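# Latch the camp table slat, then place kettle and mug

## Task

Tuck the inner edge of the camp table's unfastened end slat beneath its two buttons so it sits like the slat at the opposite end, then set the kettle and the mug upright on the tabletop, one near each end.

## Robot and tools

Robot: two six-joint arms, left_arm and right_arm, each ending in a five-finger hand (the left hand mirrors the right). Scene frame: origin at table-top height midway between the nominal bases, +x away from the robot over the table, +z up, left_arm on the +y side. Measured bases: left_arm at (-0.037, +0.407, 0) m, right_arm at (-0.003, -0.326, 0) m, each yawed only slightly. Each arm's reported hand pose, velocities and offsets use that arm's own base frame; fixed cameras and the table use the scene frame.

Hand point: a spot that moves with the palm, 0.15 m out from the wrist flange along the fingers and 0.05 m in front of the palm. Its +z runs along straight fingers, +y points out of the palm, +x runs across the palm away from the thumb on the right hand but toward the thumb on the left hand. Straight fingertips lie 0.06 to 0.07 m past the point along +z and about 0.06 m back along -y. With the fingers level, the wrist can sit up to 0.11 m (palm down) or 0.23 m (palm up) below the point and may strike the table first; a bracket on the little-finger side can also snag things.

The row: every command row holds 28 numbers, each in [-1, 1], always for both arms. Order: left dx, dy, dz, rx, ry, rz; left little, ring, middle, index, thumb_bend, thumb_turn, force_limit, speed; then the same fourteen for the right arm. The six pose numbers are offsets, not poses: they count from that arm's Hand target as it stood when the action or move began, along that arm's base axes, with 1.0 equal to 0.6 m or 180 degrees; rx, ry, rz form a single rotation vector turning about the Hand target position. Six zeros mean stay at the current Hand target. The hand numbers are absolute targets: fingers and thumb_bend +1 straight, -1 curled; thumb_turn +1 beside the palm, -1 opposite the fingers (needed to grip objects roughly 0.035 to 0.065 m thick, or handles from 0.025 m). force_limit maps -1..+1 to about 0..10 N at the fingertip (15 N for the thumb motors); speed rises from near zero at -1 to full at +0.48 and above. There is no keep-as-is value: resend the hand's previous eight numbers. For a soft grip close with speed at -0.94 or below.

Tools:
- execute_actions(actions, cameras): actions is a list of actions; each action is a list of up to 15 rows, one per 1/30 s step, and a shorter list repeats its final row to fill 15 steps. Every row inside one action is measured from that action's starting Hand target. An empty list returns camera images.
- move(target, speed, blend, stop_force, zero, blocking, cameras): target is one 28-number row or a list of up to 15 rows, all offsets from the same starting Hand targets. The hand points follow straight lines; speed in m/s (0.002 to 3.6, default 0.25; turning limited to twice that in rad/s), one value or one per target. blend in metres rounds corners of a list. stop_force in N (3 to 120) ends an arm's path when it meets that much resistance; zero (default true) re-zeros before the move; blocking=false returns early but cannot combine with stop_force. Paths last at least 0.5 s, at most 10 s, and do not avoid obstacles.
- wait(seconds 0 to 10), stop() to brake a running move, zoom_image(camera, region [x0, y0, x1, y1] pixels, at most 504 by 504), show_instructions() for the reference pages, zero_wrist_force(arm) and finished_scene(scene=1) to end the scene for good.
Cameras: cam_high, cam_low (fixed), cam_left_wrist, cam_right_wrist (on the hands), each 672x504.

Results: per arm, end_effector_position (m), end_effector_quat_wxyz and velocities in its base frame; Hand target (the last commanded pose after clipping, from which the next offsets count); Joint positions and torques; hand_measured, hand_stopped_by (moving, target, force, stalled, fault) and hand_load_n in row order (a load near 0 suggests a lost grip); Wrist force and torque along the hand's own axes; a move adds a move: line such as done, off_target, moving, held or fault, plus limits=paced or limits=held. A hand point often rests short of its Hand target; send the remainder as a further offset. Orientation is clipped to 32 degrees from the measured one each step.

Cautions: arms are stiff, so commanding even slightly beyond a firm contact can trigger a fault; about 150 N on an arm or contact torque over a joint limit (24.3 N m on wrist joints) freezes that arm for 10 s. Approach slowly, use stop_force when pressing, and send a target back past the hand point to release a push. Keep the arms from striking or squeezing each other, steer paths away from an arm's own base, and do not drop, fling or knock items off the work area. Overheated motors (MOTOR HOT, then a stop at 85 °C) come from long holds or stretched poses. Finish only when the slat, kettle and mug stay in place untouched.

Each tool is called after "Call:" by a JSON object that holds its "api" and its "payload", one argument or row to a line.

Reference images:

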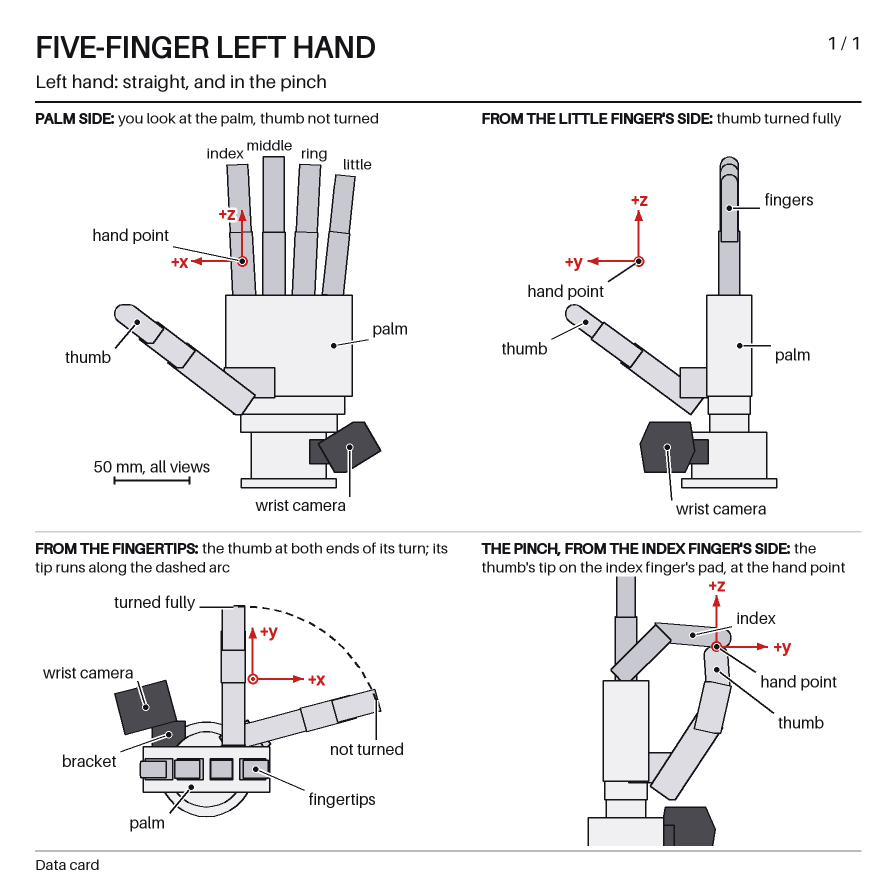

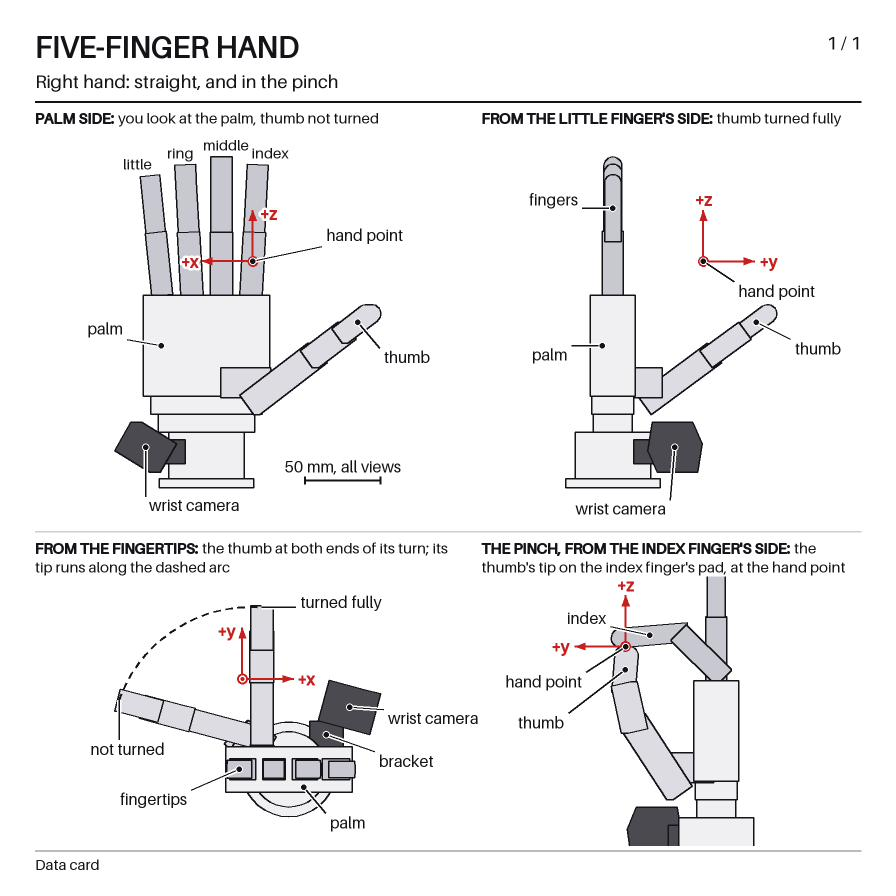

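## Session

Call:
{"api": "execute_actions", "payload": {
  "actions": []
}}

Scene clock: 0.00 s.
left_arm: end_effector_position=(+0.6756, +0.1642, +0.1933) hand_measured=(+1.000, +1.000, +1.000, +1.000, +1.000, +1.000) hand_load_n=(+0.5, +0.0, +0.0, +0.0, +0.0, +0.0) hand_stopped_by=(target, target, target, target, target, target) hand_force_limit=0.00 hand_speed=-0.80 end_effector_quat_wxyz=(+0.650, -0.536, +0.469, -0.263) | right_arm: end_effector_position=(+0.7658, +0.0369, +0.2403) hand_measured=(+1.000, +1.000, +1.000, +1.000, +1.000, +1.000) hand_load_n=(+0.0, +0.0, +0.0, +0.0, +0.0, +0.0) hand_stopped_by=(target, target, target, target, target, target) hand_force_limit=0.00 hand_speed=-0.80 end_effector_quat_wxyz=(+0.096, +0.564, +0.359, +0.737)
Joint positions: left_arm=[3.574 -1.817 -1.892 3.694 -1.605 3.476] | right_arm=[-0.278 -1.133 1.824 -0.831 0.859 0.967]
Joint velocities: within noise
Joint torques (N m): no reading
Wrist force (N): no reading
Wrist torque (N m): no reading
Wrist force, peak (N): no reading
Hand target: left_arm +0.6756, +0.1642, +0.1933; +0.650, -0.536, +0.469, -0.263 | right_arm +0.7658, +0.0369, +0.2403; +0.096, +0.564, +0.359, +0.737

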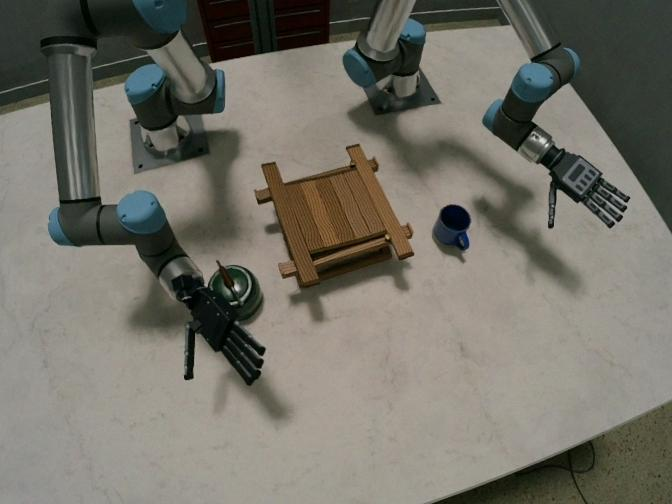

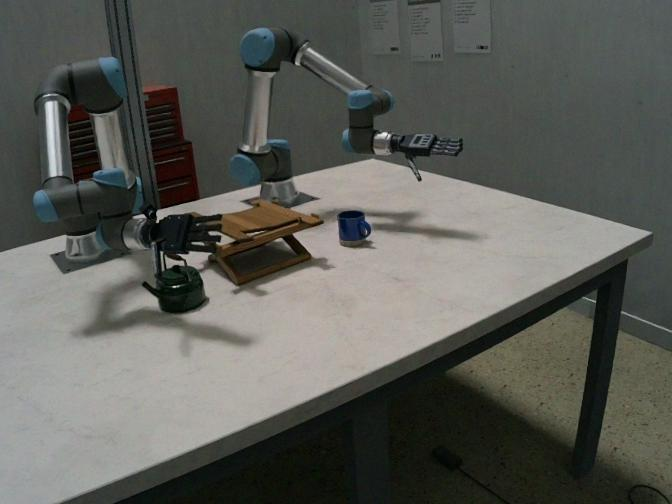

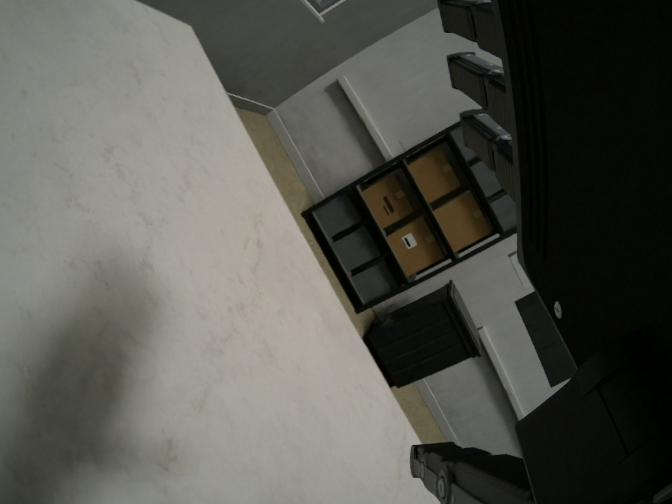

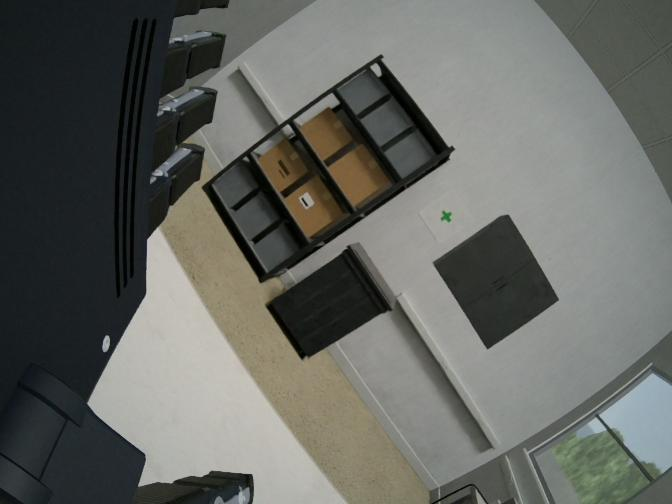

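Call:
{"api": "zoom_image", "payload": {
  "camera": "cam_high",
  "region": [240, 130, 430, 300]
}}

Call:
{"api": "zoom_image", "payload": {
  "camera": "cam_low",
  "region": [140, 180, 400, 320]
}}

Scaled by 2.653 from the camera's 672x504 image, which has a finer 960x720 frame.

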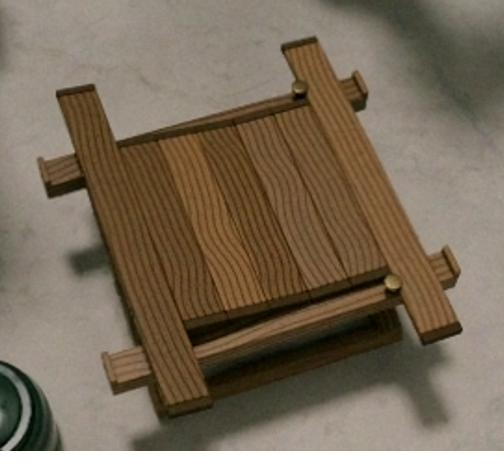

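Scaled by 1.938 from the camera's 672x504 image, which has a finer 960x720 frame.

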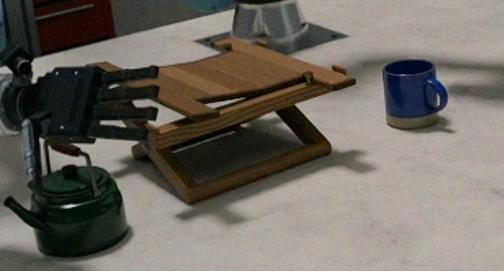

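Call:
{"api": "move", "payload": {
  "target": [
    [0,0,0,0,0,0,1,1,1,1,1,1,0,-0.8, 0,0,0.35,0,0,0,1,1,1,1,1,1,0,-0.8],
    [0,0,0,0,0,0,1,1,1,1,1,1,0,-0.8, -0.495,0.442,0.27,-0.327,0.425,0.105,1,1,1,1,1,1,0,-0.8]
  ],
  "speed": 0.4,
  "blend": [0.05,0],
  "cameras": ["all"]
}}

Scene clock: 59.90 s.
left_arm: end_effector_position=(+0.6756, +0.1642, +0.1933) hand_measured=(+1.000, +1.000, +1.000, +1.000, +1.000, +1.000) hand_load_n=(+0.0, +0.0, +0.0, +0.0, +0.0, -0.5) hand_stopped_by=(target, target, target, target, target, target) hand_force_limit=0.00 hand_speed=-0.80 end_effector_quat_wxyz=(+0.650, -0.536, +0.469, -0.263) | right_arm: end_effector_position=(+0.4688, +0.3021, +0.4023) hand_measured=(+1.000, +1.000, +1.000, +1.000, +1.000, +1.000) hand_load_n=(+0.0, +0.0, +0.0, +0.0, +0.0, +0.0) hand_stopped_by=(target, target, target, target, target, target) hand_force_limit=0.00 hand_speed=-0.80 end_effector_quat_wxyz=(-0.001, +0.707, +0.707, +0.002)
Joint positions: left_arm=[3.574 -1.817 -1.892 3.694 -1.605 3.476] | right_arm=[0.427 -0.962 0.593 1.938 1.569 0.427]
Joint torques (N m): left_arm=[0.8 30.38 14.97 1.47 -0.14 0.13] | right_arm=[12.43 -28.93 -27.97 4.12 1.65 1.88]
Wrist force (N): left_arm=[-0.1 -0.2 -0.2] | right_arm=[1.7 0.5 1.1]
Wrist torque (N m): left_arm=[-0.01 0.02 -0.01] | right_arm=[-0.14 -0.09 0.01]
Wrist force, peak (N): left_arm=[-0.1 -0.5 0.1] | right_arm=[2.3 0.3 1.1]
Hand target: left_arm +0.6756, +0.1642, +0.1933; +0.650, -0.536, +0.469, -0.263 | right_arm +0.4688, +0.3021, +0.4023; -0.001, +0.707, +0.707, +0.001
Off the commanded pose: left_arm 0.000 m, 0 deg | right_arm 0.000 m, 0 deg.
move: done
camera_calibration:
cam_right_wrist: T_world_to_cam=[[0.964403, 0.263844, 0.0176692, -0.54446], [0.221624, -0.842914, 0.490285, -0.0410036], [0.144253, -0.468916, -0.871383, 0.543254], [0, 0, 0, 1]] pos_world=[0.455801, 0.363831, 0.503106]

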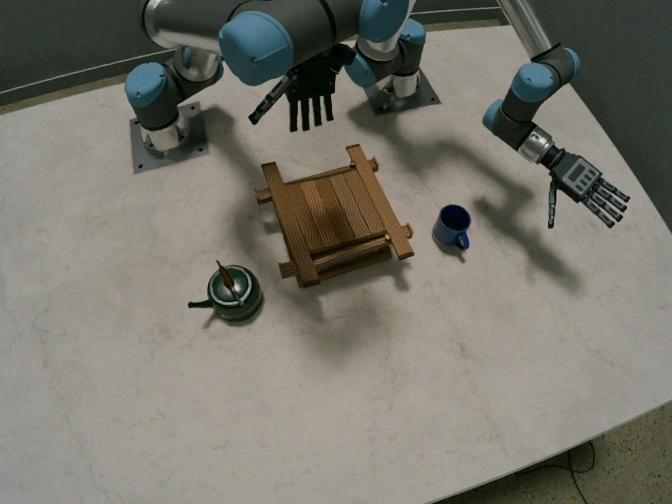

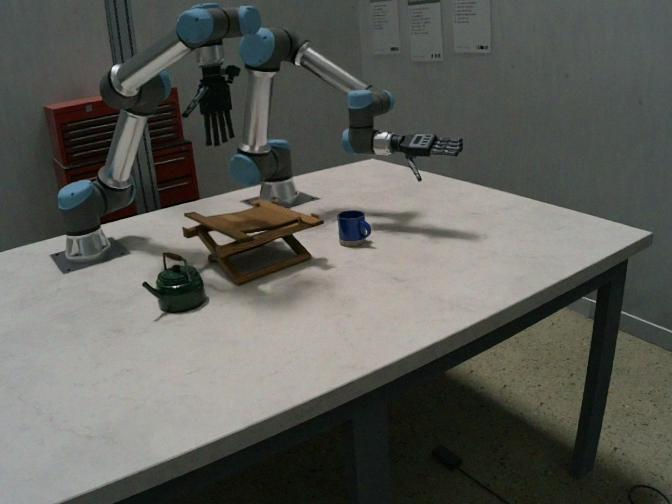

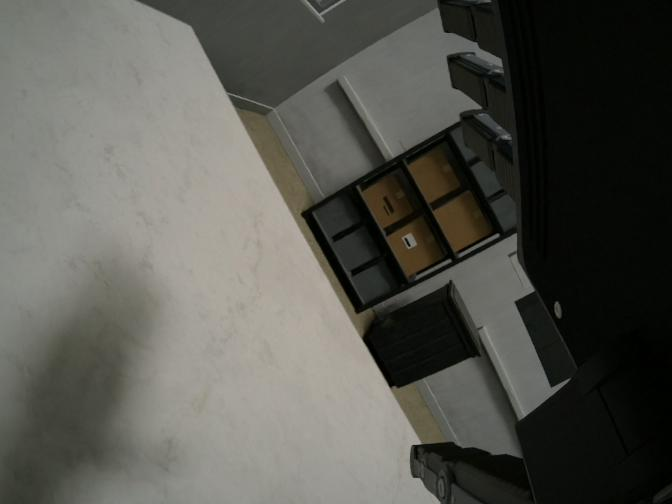

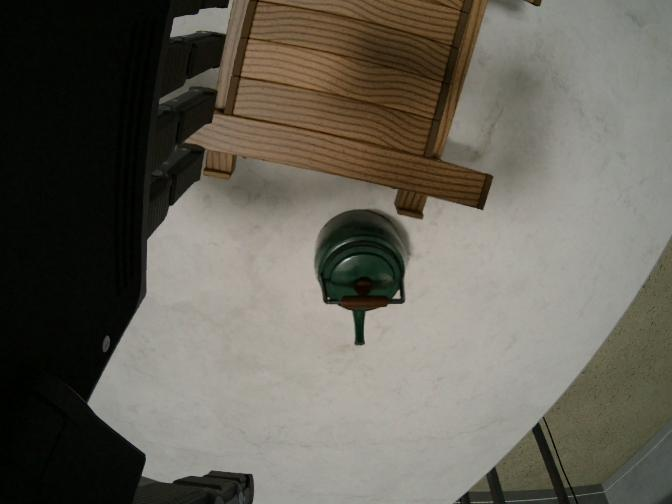

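Call:
{"api": "zoom_image", "payload": {
  "camera": "cam_right_wrist",
  "region": [200, 0, 500, 225]
}}

Call:
{"api": "zoom_image", "payload": {
  "camera": "cam_high",
  "region": [240, 130, 430, 300]
}}

Call:
{"api": "zoom_image", "payload": {
  "camera": "cam_low",
  "region": [170, 180, 340, 300]
}}

Scaled by 1.680 from the camera's 672x504 image, which has a finer 960x720 frame.

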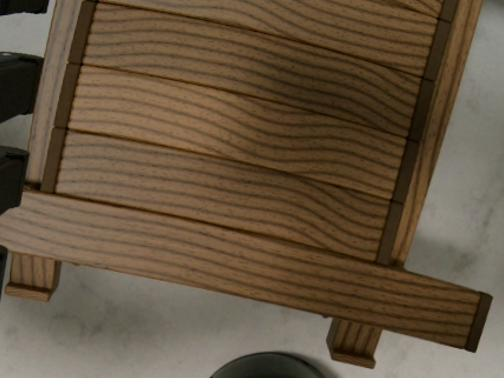

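Scaled by 2.653 from the camera's 672x504 image, which has a finer 960x720 frame.

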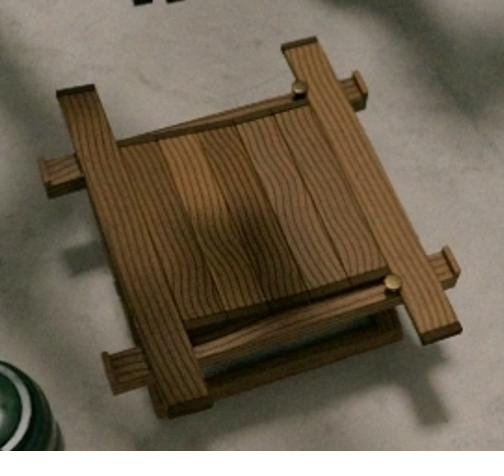

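Scaled by 2.965 from the camera's 672x504 image, which has a finer 960x720 frame.

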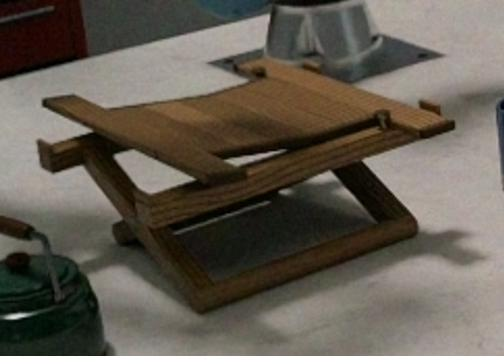

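Call:
{"api": "move", "payload": {
  "target": [
    [0,0,0,0,0,0,1,1,1,1,1,1,0,-0.8, -0.047,-0.38,0,0.5,0,0,1,1,1,1,1,1,0,-0.8],
    [0,0,0,0,0,0,1,1,1,1,1,1,0,-0.8, -0.047,-0.38,-0.25,0.5,0,0,1,1,1,1,1,1,0,-0.8]
  ],
  "speed": 0.4,
  "blend": [0.03,0],
  "cameras": ["cam_right_wrist","cam_high","cam_low"]
}}

Scene clock: 110.03 s.
left_arm: end_effector_position=(+0.6756, +0.1642, +0.1933) hand_measured=(+1.000, +1.000, +1.000, +1.000, +1.000, +1.000) hand_load_n=(+0.0, +0.0, -0.5, +0.0, +0.0, +0.0) hand_stopped_by=(target, target, target, target, target, target) hand_force_limit=0.00 hand_speed=-0.80 end_effector_quat_wxyz=(+0.650, -0.536, +0.469, -0.263) | right_arm: end_effector_position=(+0.4406, +0.0741, +0.2524) hand_measured=(+1.000, +1.000, +1.000, +1.000, +1.000, +1.000) hand_load_n=(+0.0, -0.5, +0.0, -0.5, +0.0, +0.0) hand_stopped_by=(target, target, target, target, target, target) hand_force_limit=0.00 hand_speed=-0.80 end_effector_quat_wxyz=(+0.501, -0.500, -0.499, -0.501)
Joint positions: left_arm=[3.574 -1.817 -1.892 3.694 -1.605 3.476] | right_arm=[-0.758 -1.043 2.129 2.06 0.757 -1.574]
Joint torques (N m): left_arm=[0.3 30.39 15.61 1.45 -0.05 0.05] | right_arm=[-12.45 -18.68 -19.55 -0.52 1.72 -1.58]
Wrist force (N): left_arm=[-0.2 0.1 0.0] | right_arm=[-0.4 0.9 -0.7]
Wrist torque (N m): left_arm=[0.01 0.03 -0.02] | right_arm=[0.11 -0.05 0.03]
Wrist force, peak (N): left_arm=[-0.2 -0.3 0.3] | right_arm=[2.7 0.5 1.1]
Hand target: left_arm +0.6756, +0.1642, +0.1933; +0.650, -0.536, +0.469, -0.263 | right_arm +0.4406, +0.0741, +0.2523; +0.500, -0.500, -0.499, -0.501
Off the commanded pose: left_arm 0.000 m, 0 deg | right_arm 0.000 m, 0 deg.
move: done
camera_calibration:
cam_right_wrist: T_world_to_cam=[[0.964425, -0.0173113, 0.26379, -0.495742], [0.221723, -0.490418, -0.84281, 0.156932], [0.143957, 0.871315, -0.469133, 0.109128], [0, 0, 0, 1]] pos_world=[0.427601, -0.0267045, 0.314231]
Images, in order (width x height): cam_high 672x504, cam_low 672x504, cam_right_wrist 672x504.

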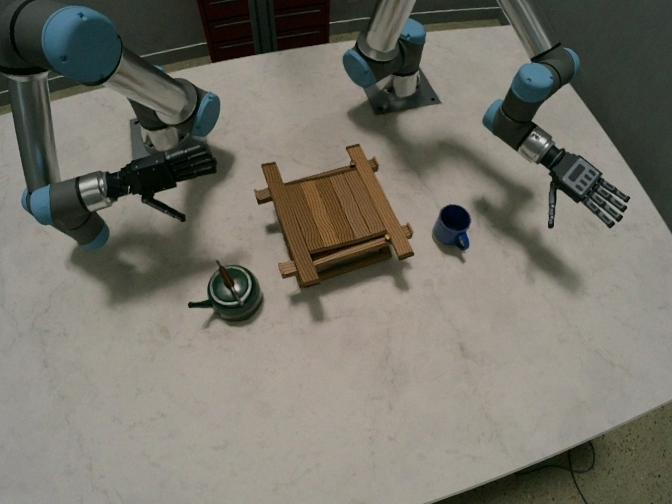

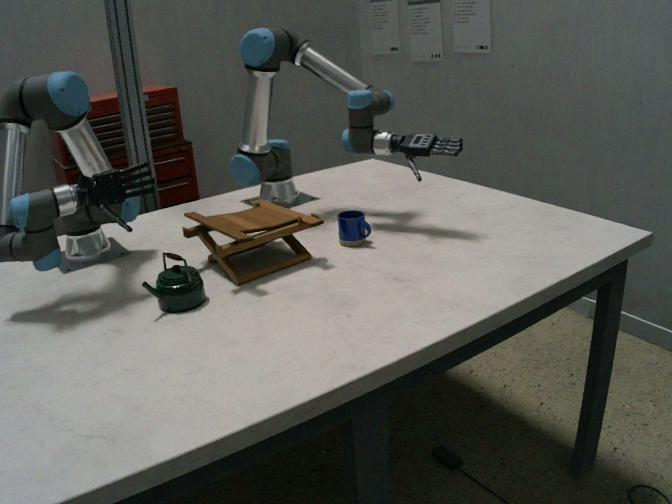

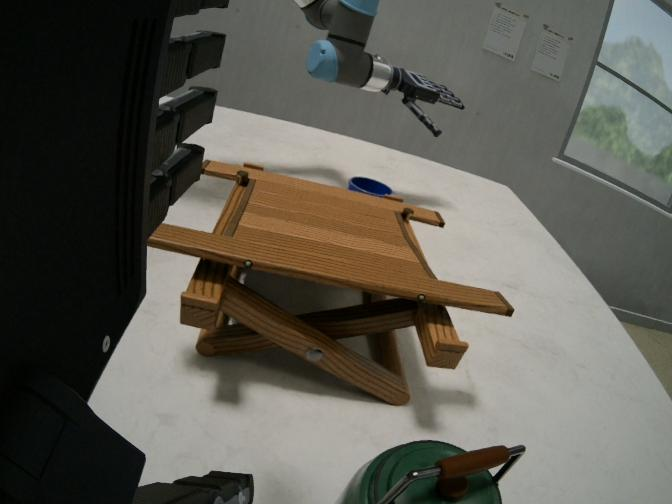

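Call:
{"api": "zoom_image", "payload": {
  "camera": "cam_right_wrist",
  "region": [150, 200, 350, 350]
}}

Call:
{"api": "zoom_image", "payload": {
  "camera": "cam_right_wrist",
  "region": [330, 220, 530, 370]
}}

Call:
{"api": "zoom_image", "payload": {
  "camera": "cam_right_wrist",
  "region": [200, 140, 460, 290]
}}

Scaled by 2.520 from the camera's 672x504 image, which has a finer 960x720 frame.

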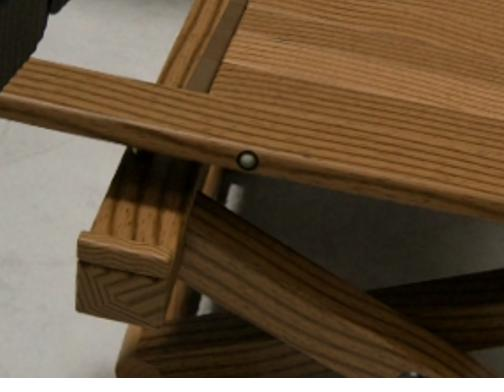

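Scaled by 2.520 from the camera's 672x504 image, which has a finer 960x720 frame.

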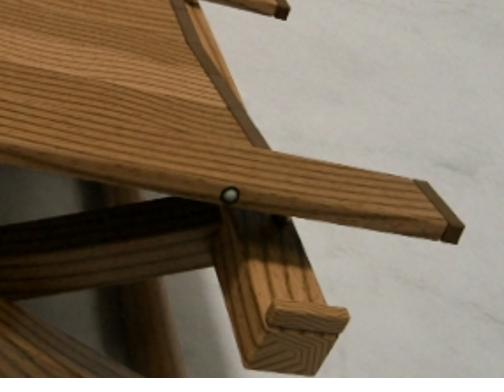

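Scaled by 1.938 from the camera's 672x504 image, which has a finer 960x720 frame.

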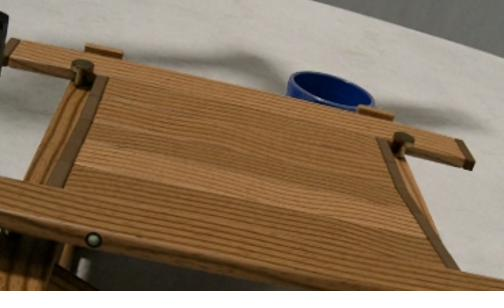

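Call:
{"api": "move", "payload": {
  "target": [
    [0,0,0.33,0,0,0,1,1,1,1,1,-1,0,0, 0,0,0.25,-0.1,0.1,-0.1,1,1,1,1,1,-1,0,0],
    [-0.376,-0.607,0.345,-0.4993,0.1895,0.3659,1,1,1,1,1,-1,0,0, 0.278,0.253,0.15,-0.388,0.380,-0.380,1,1,1,1,1,-1,0,0]
  ],
  "speed": 0.4,
  "blend": [0.05,0],
  "cameras": ["all"]
}}

Scene clock: 181.13 s.
left_arm: end_effector_position=(+0.4501, -0.1999, +0.4003) hand_measured=(+1.000, +1.000, +1.000, +1.000, +1.000, -1.000) hand_load_n=(+0.0, +0.0, +0.0, +0.0, +0.0, +0.0) hand_stopped_by=(target, target, target, target, target, target) hand_force_limit=0.00 hand_speed=0.00 end_effector_quat_wxyz=(+0.000, +1.000, +0.021, +0.000) | right_arm: end_effector_position=(+0.6059, +0.2252, +0.3412) hand_measured=(+1.000, +1.000, +1.000, +1.000, +1.000, -1.000) hand_load_n=(+0.0, +0.0, +0.0, +0.0, +0.0, +0.0) hand_stopped_by=(target, target, target, target, target, target) hand_force_limit=0.00 hand_speed=0.00 end_effector_quat_wxyz=(-0.059, +0.980, +0.052, +0.185)
Joint positions: left_arm=[3.122 -1.897 -1.025 1.352 -1.572 1.509] | right_arm=[0.215 -0.622 0.035 1.771 1.516 1.69]
Joint torques (N m): left_arm=[7.99 45.41 4.94 -0.01 1.83 -1.44] | right_arm=[14.12 -37.18 -28.8 -0.24 1.79 1.9]
Wrist force (N): left_arm=[-0.6 -2.0 2.3] | right_arm=[1.1 0.8 0.6]
Wrist torque (N m): left_arm=[-0.35 0.19 0.04] | right_arm=[-0.05 -0.05 0.00]
Wrist force, peak (N): left_arm=[-0.6 -2.0 2.3] | right_arm=[1.9 0.8 1.5]
Hand target: left_arm +0.4500, -0.2000, +0.4003; +0.000, +1.000, +0.022, +0.000 | right_arm +0.6074, +0.2259, +0.3423; +0.001, +1.000, +0.010, +0.002
Off the commanded pose: left_arm 0.000 m, 0 deg | right_arm 0.002 m, 23 deg.
elbow stopped short (right arm): the move would have taken joint 3 (elbow) straighter than the controller allows.
move: off_target (right_arm)
camera_calibration:
cam_left_wrist: T_world_to_cam=[[0.240293, 0.970655, 0.00942234, 0.0804005], [0.809557, -0.205749, 0.549804, -0.638501], [0.535608, -0.124486, -0.835241, 0.179655], [0, 0, 0, 1]] pos_world=[0.401359, -0.187048, 0.500348]
cam_right_wrist: T_world_to_cam=[[0.358065, -0.933497, 0.0192957, -0.0188373], [-0.92725, -0.353092, 0.124635, 0.604345], [-0.109534, -0.0625195, -0.992015, 0.537686], [0, 0, 0, 1]] pos_world=[0.626018, 0.22942, 0.458433]

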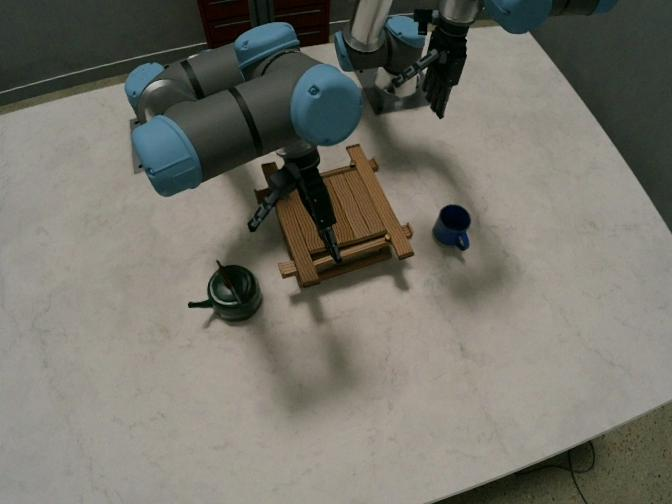

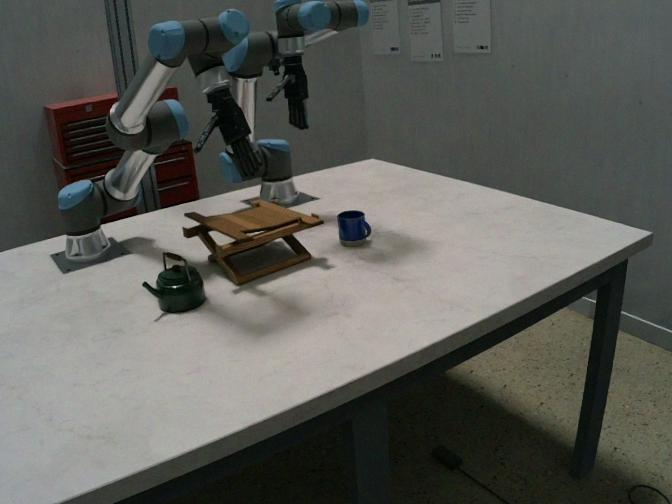

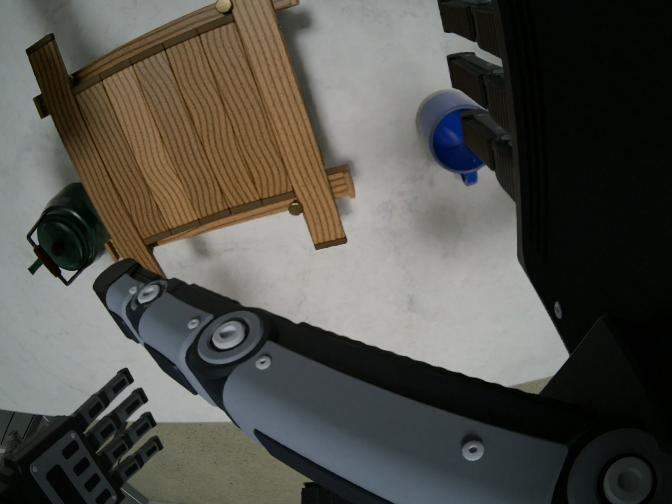

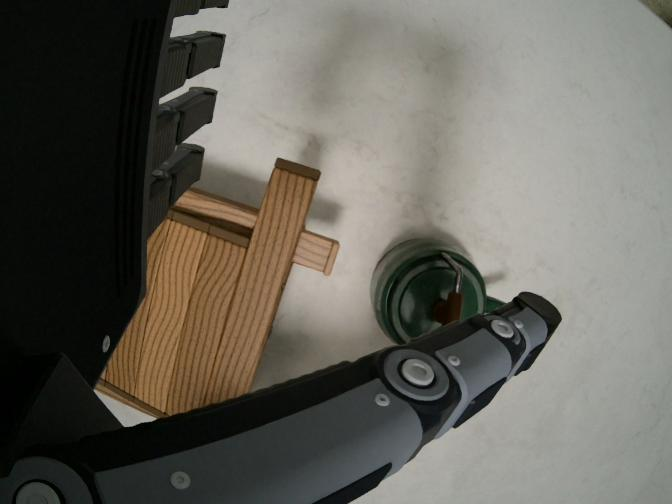

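Call:
{"api": "zoom_image", "payload": {
  "camera": "cam_left_wrist",
  "region": [20, 0, 370, 280]
}}

Call:
{"api": "zoom_image", "payload": {
  "camera": "cam_right_wrist",
  "region": [140, 140, 380, 330]
}}

Scaled by 1.440 from the camera's 672x504 image, which has a finer 960x720 frame.

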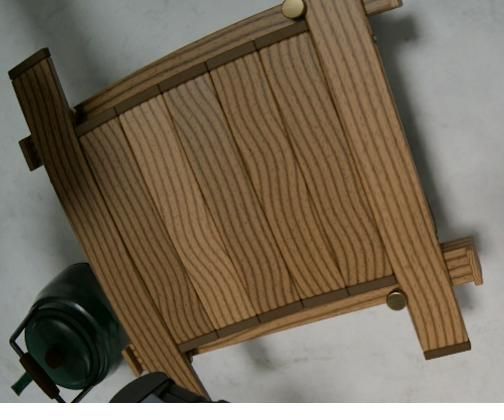

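Scaled by 2.100 from the camera's 672x504 image, which has a finer 960x720 frame.

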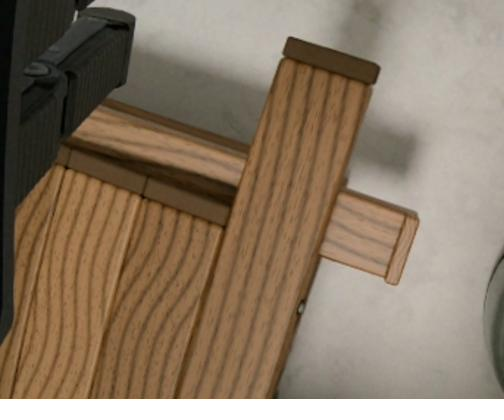

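Call:
{"api": "zoom_image", "payload": {
  "camera": "cam_low",
  "region": [180, 205, 260, 265]
}}

Call:
{"api": "zoom_image", "payload": {
  "camera": "cam_low",
  "region": [250, 195, 330, 255]
}}

Call:
{"api": "zoom_image", "payload": {
  "camera": "cam_high",
  "region": [270, 235, 340, 290]
}}

Scaled by 6.300 from the camera's 672x504 image, which has a finer 960x720 frame.

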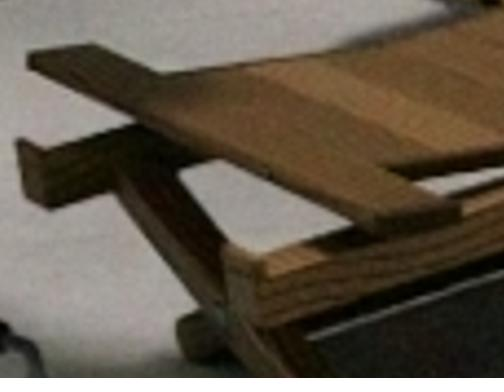

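Scaled by 6.300 from the camera's 672x504 image, which has a finer 960x720 frame.

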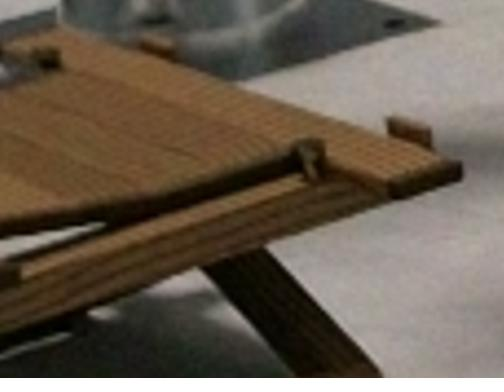

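Scaled by 7.200 from the camera's 672x504 image, which has a finer 960x720 frame.

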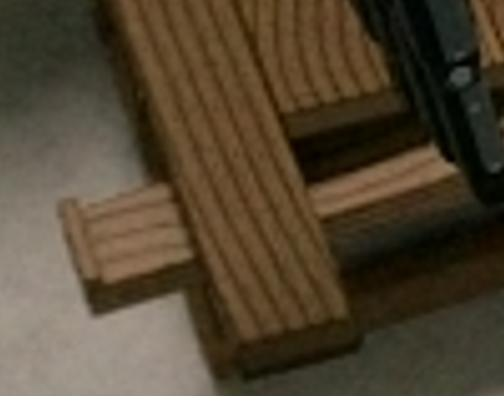

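Call:
{"api": "move", "payload": {
  "target": [0,0,0,0,0,0,1,1,1,1,1,-1,0,0, 0,0.01,-0.203,0,0,0,1,1,1,1,1,-1,0,0],
  "speed": 0.15,
  "cameras": ["all"]
}}

Scene clock: 226.90 s.
left_arm: end_effector_position=(+0.4500, -0.2000, +0.4003) hand_measured=(+1.000, +1.000, +1.000, +1.000, +1.000, -1.000) hand_load_n=(+0.0, +0.0, +0.0, +0.0, +0.0, +0.0) hand_stopped_by=(target, target, target, target, target, target) hand_force_limit=0.00 hand_speed=0.00 end_effector_quat_wxyz=(+0.000, +1.000, +0.022, +0.000) | right_arm: end_effector_position=(+0.6059, +0.2312, +0.2200) hand_measured=(+1.000, +1.000, +1.000, +1.000, +1.000, -1.000) hand_load_n=(+0.0, +0.0, +0.0, +0.0, +0.0, +0.0) hand_stopped_by=(target, target, target, target, target, target) hand_force_limit=0.00 hand_speed=0.00 end_effector_quat_wxyz=(-0.023, +0.997, +0.024, +0.063)
Joint positions: left_arm=[3.122 -1.897 -1.025 1.352 -1.571 1.508] | right_arm=[0.234 -0.426 0.035 1.829 1.553 1.757]
Joint torques (N m): left_arm=[7.68 45.13 4.8 -0.03 1.79 -1.55] | right_arm=[13.33 -42.16 -20.24 3.79 -0.42 1.69]
Wrist force (N): left_arm=[-0.5 -2.0 2.1] | right_arm=[1.4 0.9 1.0]
Wrist torque (N m): left_arm=[-0.34 0.17 0.04] | right_arm=[-0.09 -0.05 0.00]
Wrist force, peak (N): left_arm=[-0.6 -2.0 2.5] | right_arm=[1.6 0.9 1.3]
Hand target: left_arm +0.4500, -0.2000, +0.4003; +0.000, +1.000, +0.022, +0.000 | right_arm +0.6074, +0.2319, +0.2205; +0.001, +1.000, +0.010, +0.002
Off the commanded pose: left_arm 0.000 m, 0 deg | right_arm 0.002 m, 8 deg.
elbow stopped short (right arm): the move would have taken joint 3 (elbow) straighter than the controller allows.
move: off_target (right_arm)
camera_calibration:
cam_left_wrist: T_world_to_cam=[[0.239985, 0.970735, 0.00897917, 0.0808804], [0.809655, -0.205249, 0.549847, -0.638353], [0.535599, -0.124685, -0.835217, 0.179567], [0, 0, 0, 1]] pos_world=[0.40126, -0.187145, 0.500248]
cam_right_wrist: T_world_to_cam=[[0.309322, -0.950923, 0.00806014, 0.0250775], [-0.883553, -0.284253, 0.372202, 0.524663], [-0.351645, -0.122252, -0.928117, 0.564272], [0, 0, 0, 1]] pos_world=[0.654234, 0.241967, 0.328228]

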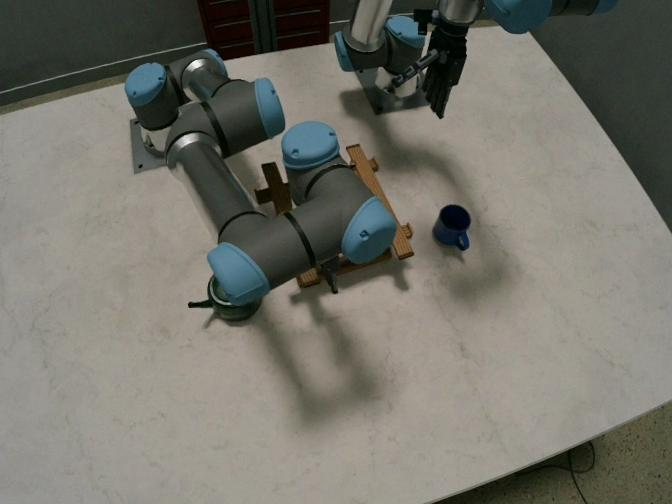

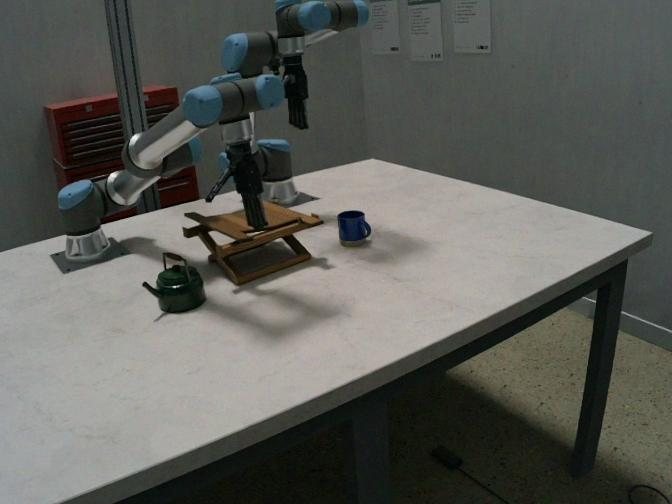

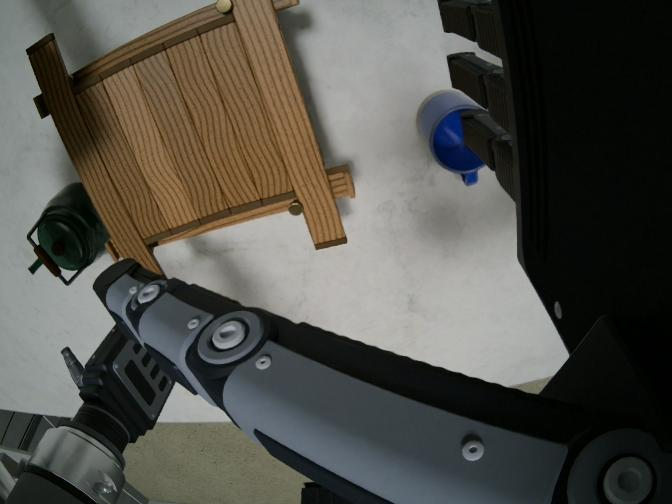

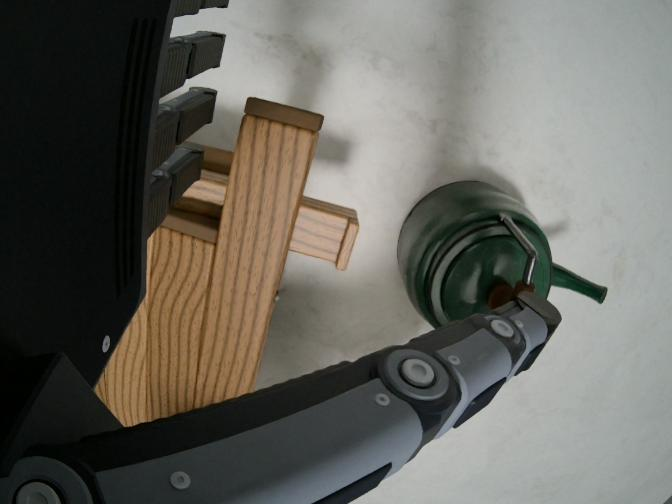

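Call:
{"api": "move", "payload": {
  "target": [-0.176,-0.48,-0.15,0,0,0,1,1,1,1,1,-1,0,0, 0,0,0,0,0,0,1,1,1,1,1,-1,0,0],
  "speed": 0.15,
  "cameras": ["all"]
}}

Scene clock: 245.10 s.
left_arm: end_effector_position=(+0.3896, -0.3620, +0.3494) hand_measured=(+1.000, +1.000, +1.000, +1.000, +1.000, -1.000) hand_load_n=(+0.0, +0.0, +0.0, +0.0, +0.0, +0.0) hand_stopped_by=(target, target, target, target, target, target) hand_force_limit=0.00 hand_speed=0.00 end_effector_quat_wxyz=(+0.001, +1.000, +0.021, +0.000) | right_arm: end_effector_position=(+0.6059, +0.2312, +0.2197) hand_measured=(+1.000, +1.000, +1.000, +1.000, +1.000, -1.000) hand_load_n=(+0.0, +0.0, +0.0, +0.0, +0.0, +0.0) hand_stopped_by=(target, target, target, target, target, target) hand_force_limit=0.00 hand_speed=0.00 end_effector_quat_wxyz=(-0.023, +0.997, +0.024, +0.063)
Joint positions: left_arm=[2.726 -1.952 -1.081 1.463 -1.57 1.114] | right_arm=[0.234 -0.426 0.035 1.829 1.552 1.757]
Joint torques (N m): left_arm=[7.74 47.83 4.11 -4.69 -1.79 2.01] | right_arm=[-8.21 -44.96 -4.06 4.1 -0.55 1.8]
Wrist force (N): left_arm=[-0.6 -1.7 2.6] | right_arm=[1.4 0.7 1.0]
Wrist torque (N m): left_arm=[-0.33 0.19 -0.15] | right_arm=[-0.11 -0.06 0.00]
Wrist force, peak (N): left_arm=[-2.2 2.2 4.1] | right_arm=[1.8 0.9 1.1]
Hand target: left_arm +0.3897, -0.3619, +0.3494; +0.001, +1.000, +0.021, +0.000 (not the last commanded pose) | right_arm +0.6074, +0.2319, +0.2205; +0.001, +1.000, +0.010, +0.002
Off the commanded pose: left_arm 0.139 m, 0 deg | right_arm 0.002 m, 8 deg.
elbow stopped short (right arm): the move would have taken joint 3 (elbow) straighter than the controller allows.
move: held (left_arm; a check stopped the path), off_target (right_arm); limits=held
pose unreachable (left arm): on one or more control steps of this call, first in action 0 (counted from 0), this arm could not follow its commanded pose, so it was not sent that pose on those steps. It may still have moved: this result reports where it is.
cause: moving toward the commanded pose would bring a part of the arm too close to another arm (a part of this arm just beyond joint 6 (wrist 3) and a part of the right arm just beyond its joint 2 (shoulder lift), where that arm would come to rest).
camera_calibration:
cam_left_wrist: T_world_to_cam=[[0.241641, 0.97034, 0.00710922, 0.252926], [0.809631, -0.205648, 0.549733, -0.594812], [0.53489, -0.127082, -0.83531, 0.148635], [0, 0, 0, 1]] pos_world=[0.340957, -0.348857, 0.449346]
cam_right_wrist: T_world_to_cam=[[0.30909, -0.951001, 0.00778829, 0.0253388], [-0.88343, -0.284077, 0.372628, 0.524512], [-0.352157, -0.122056, -0.927948, 0.564225], [0, 0, 0, 1]] pos_world=[0.654234, 0.241966, 0.327926]

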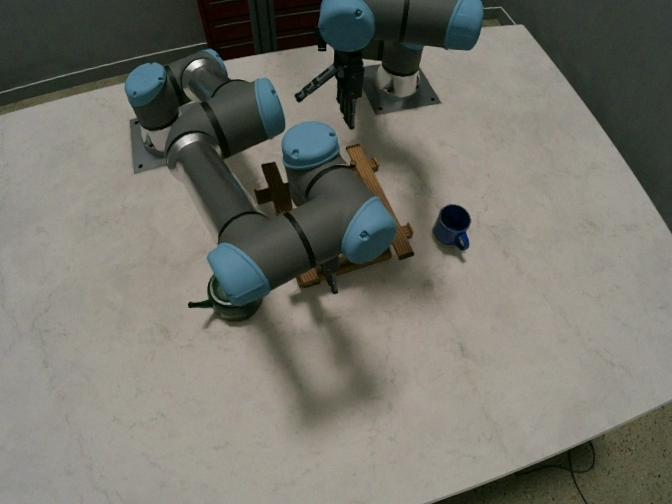

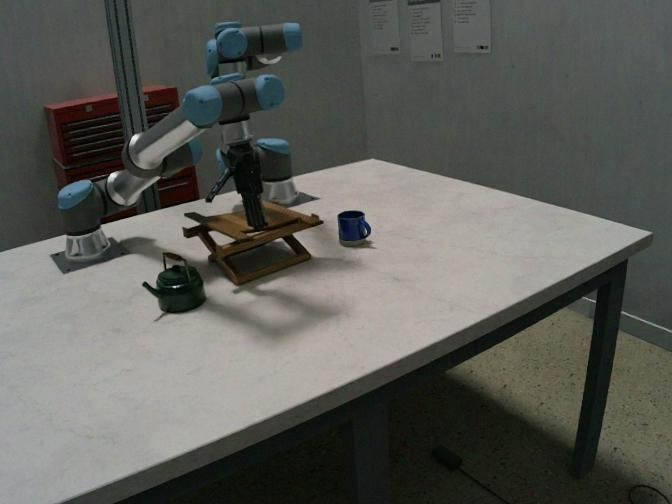

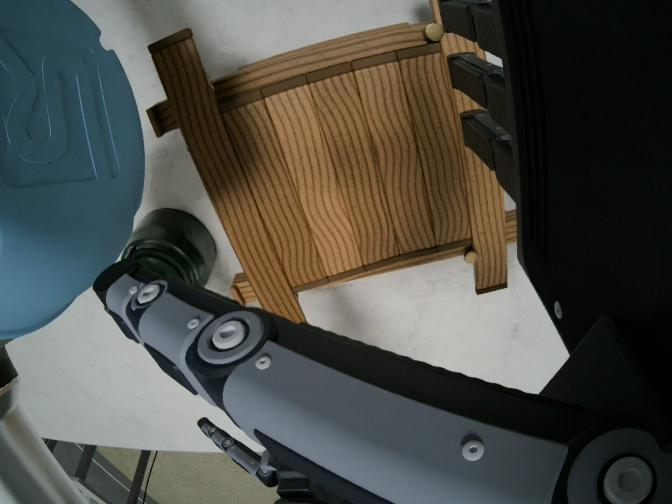

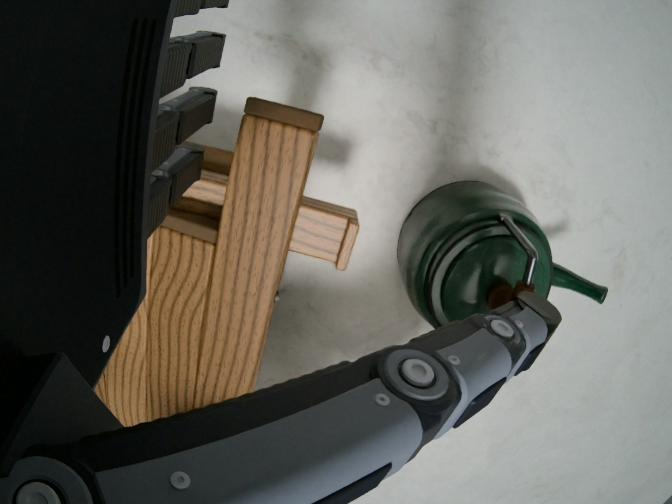

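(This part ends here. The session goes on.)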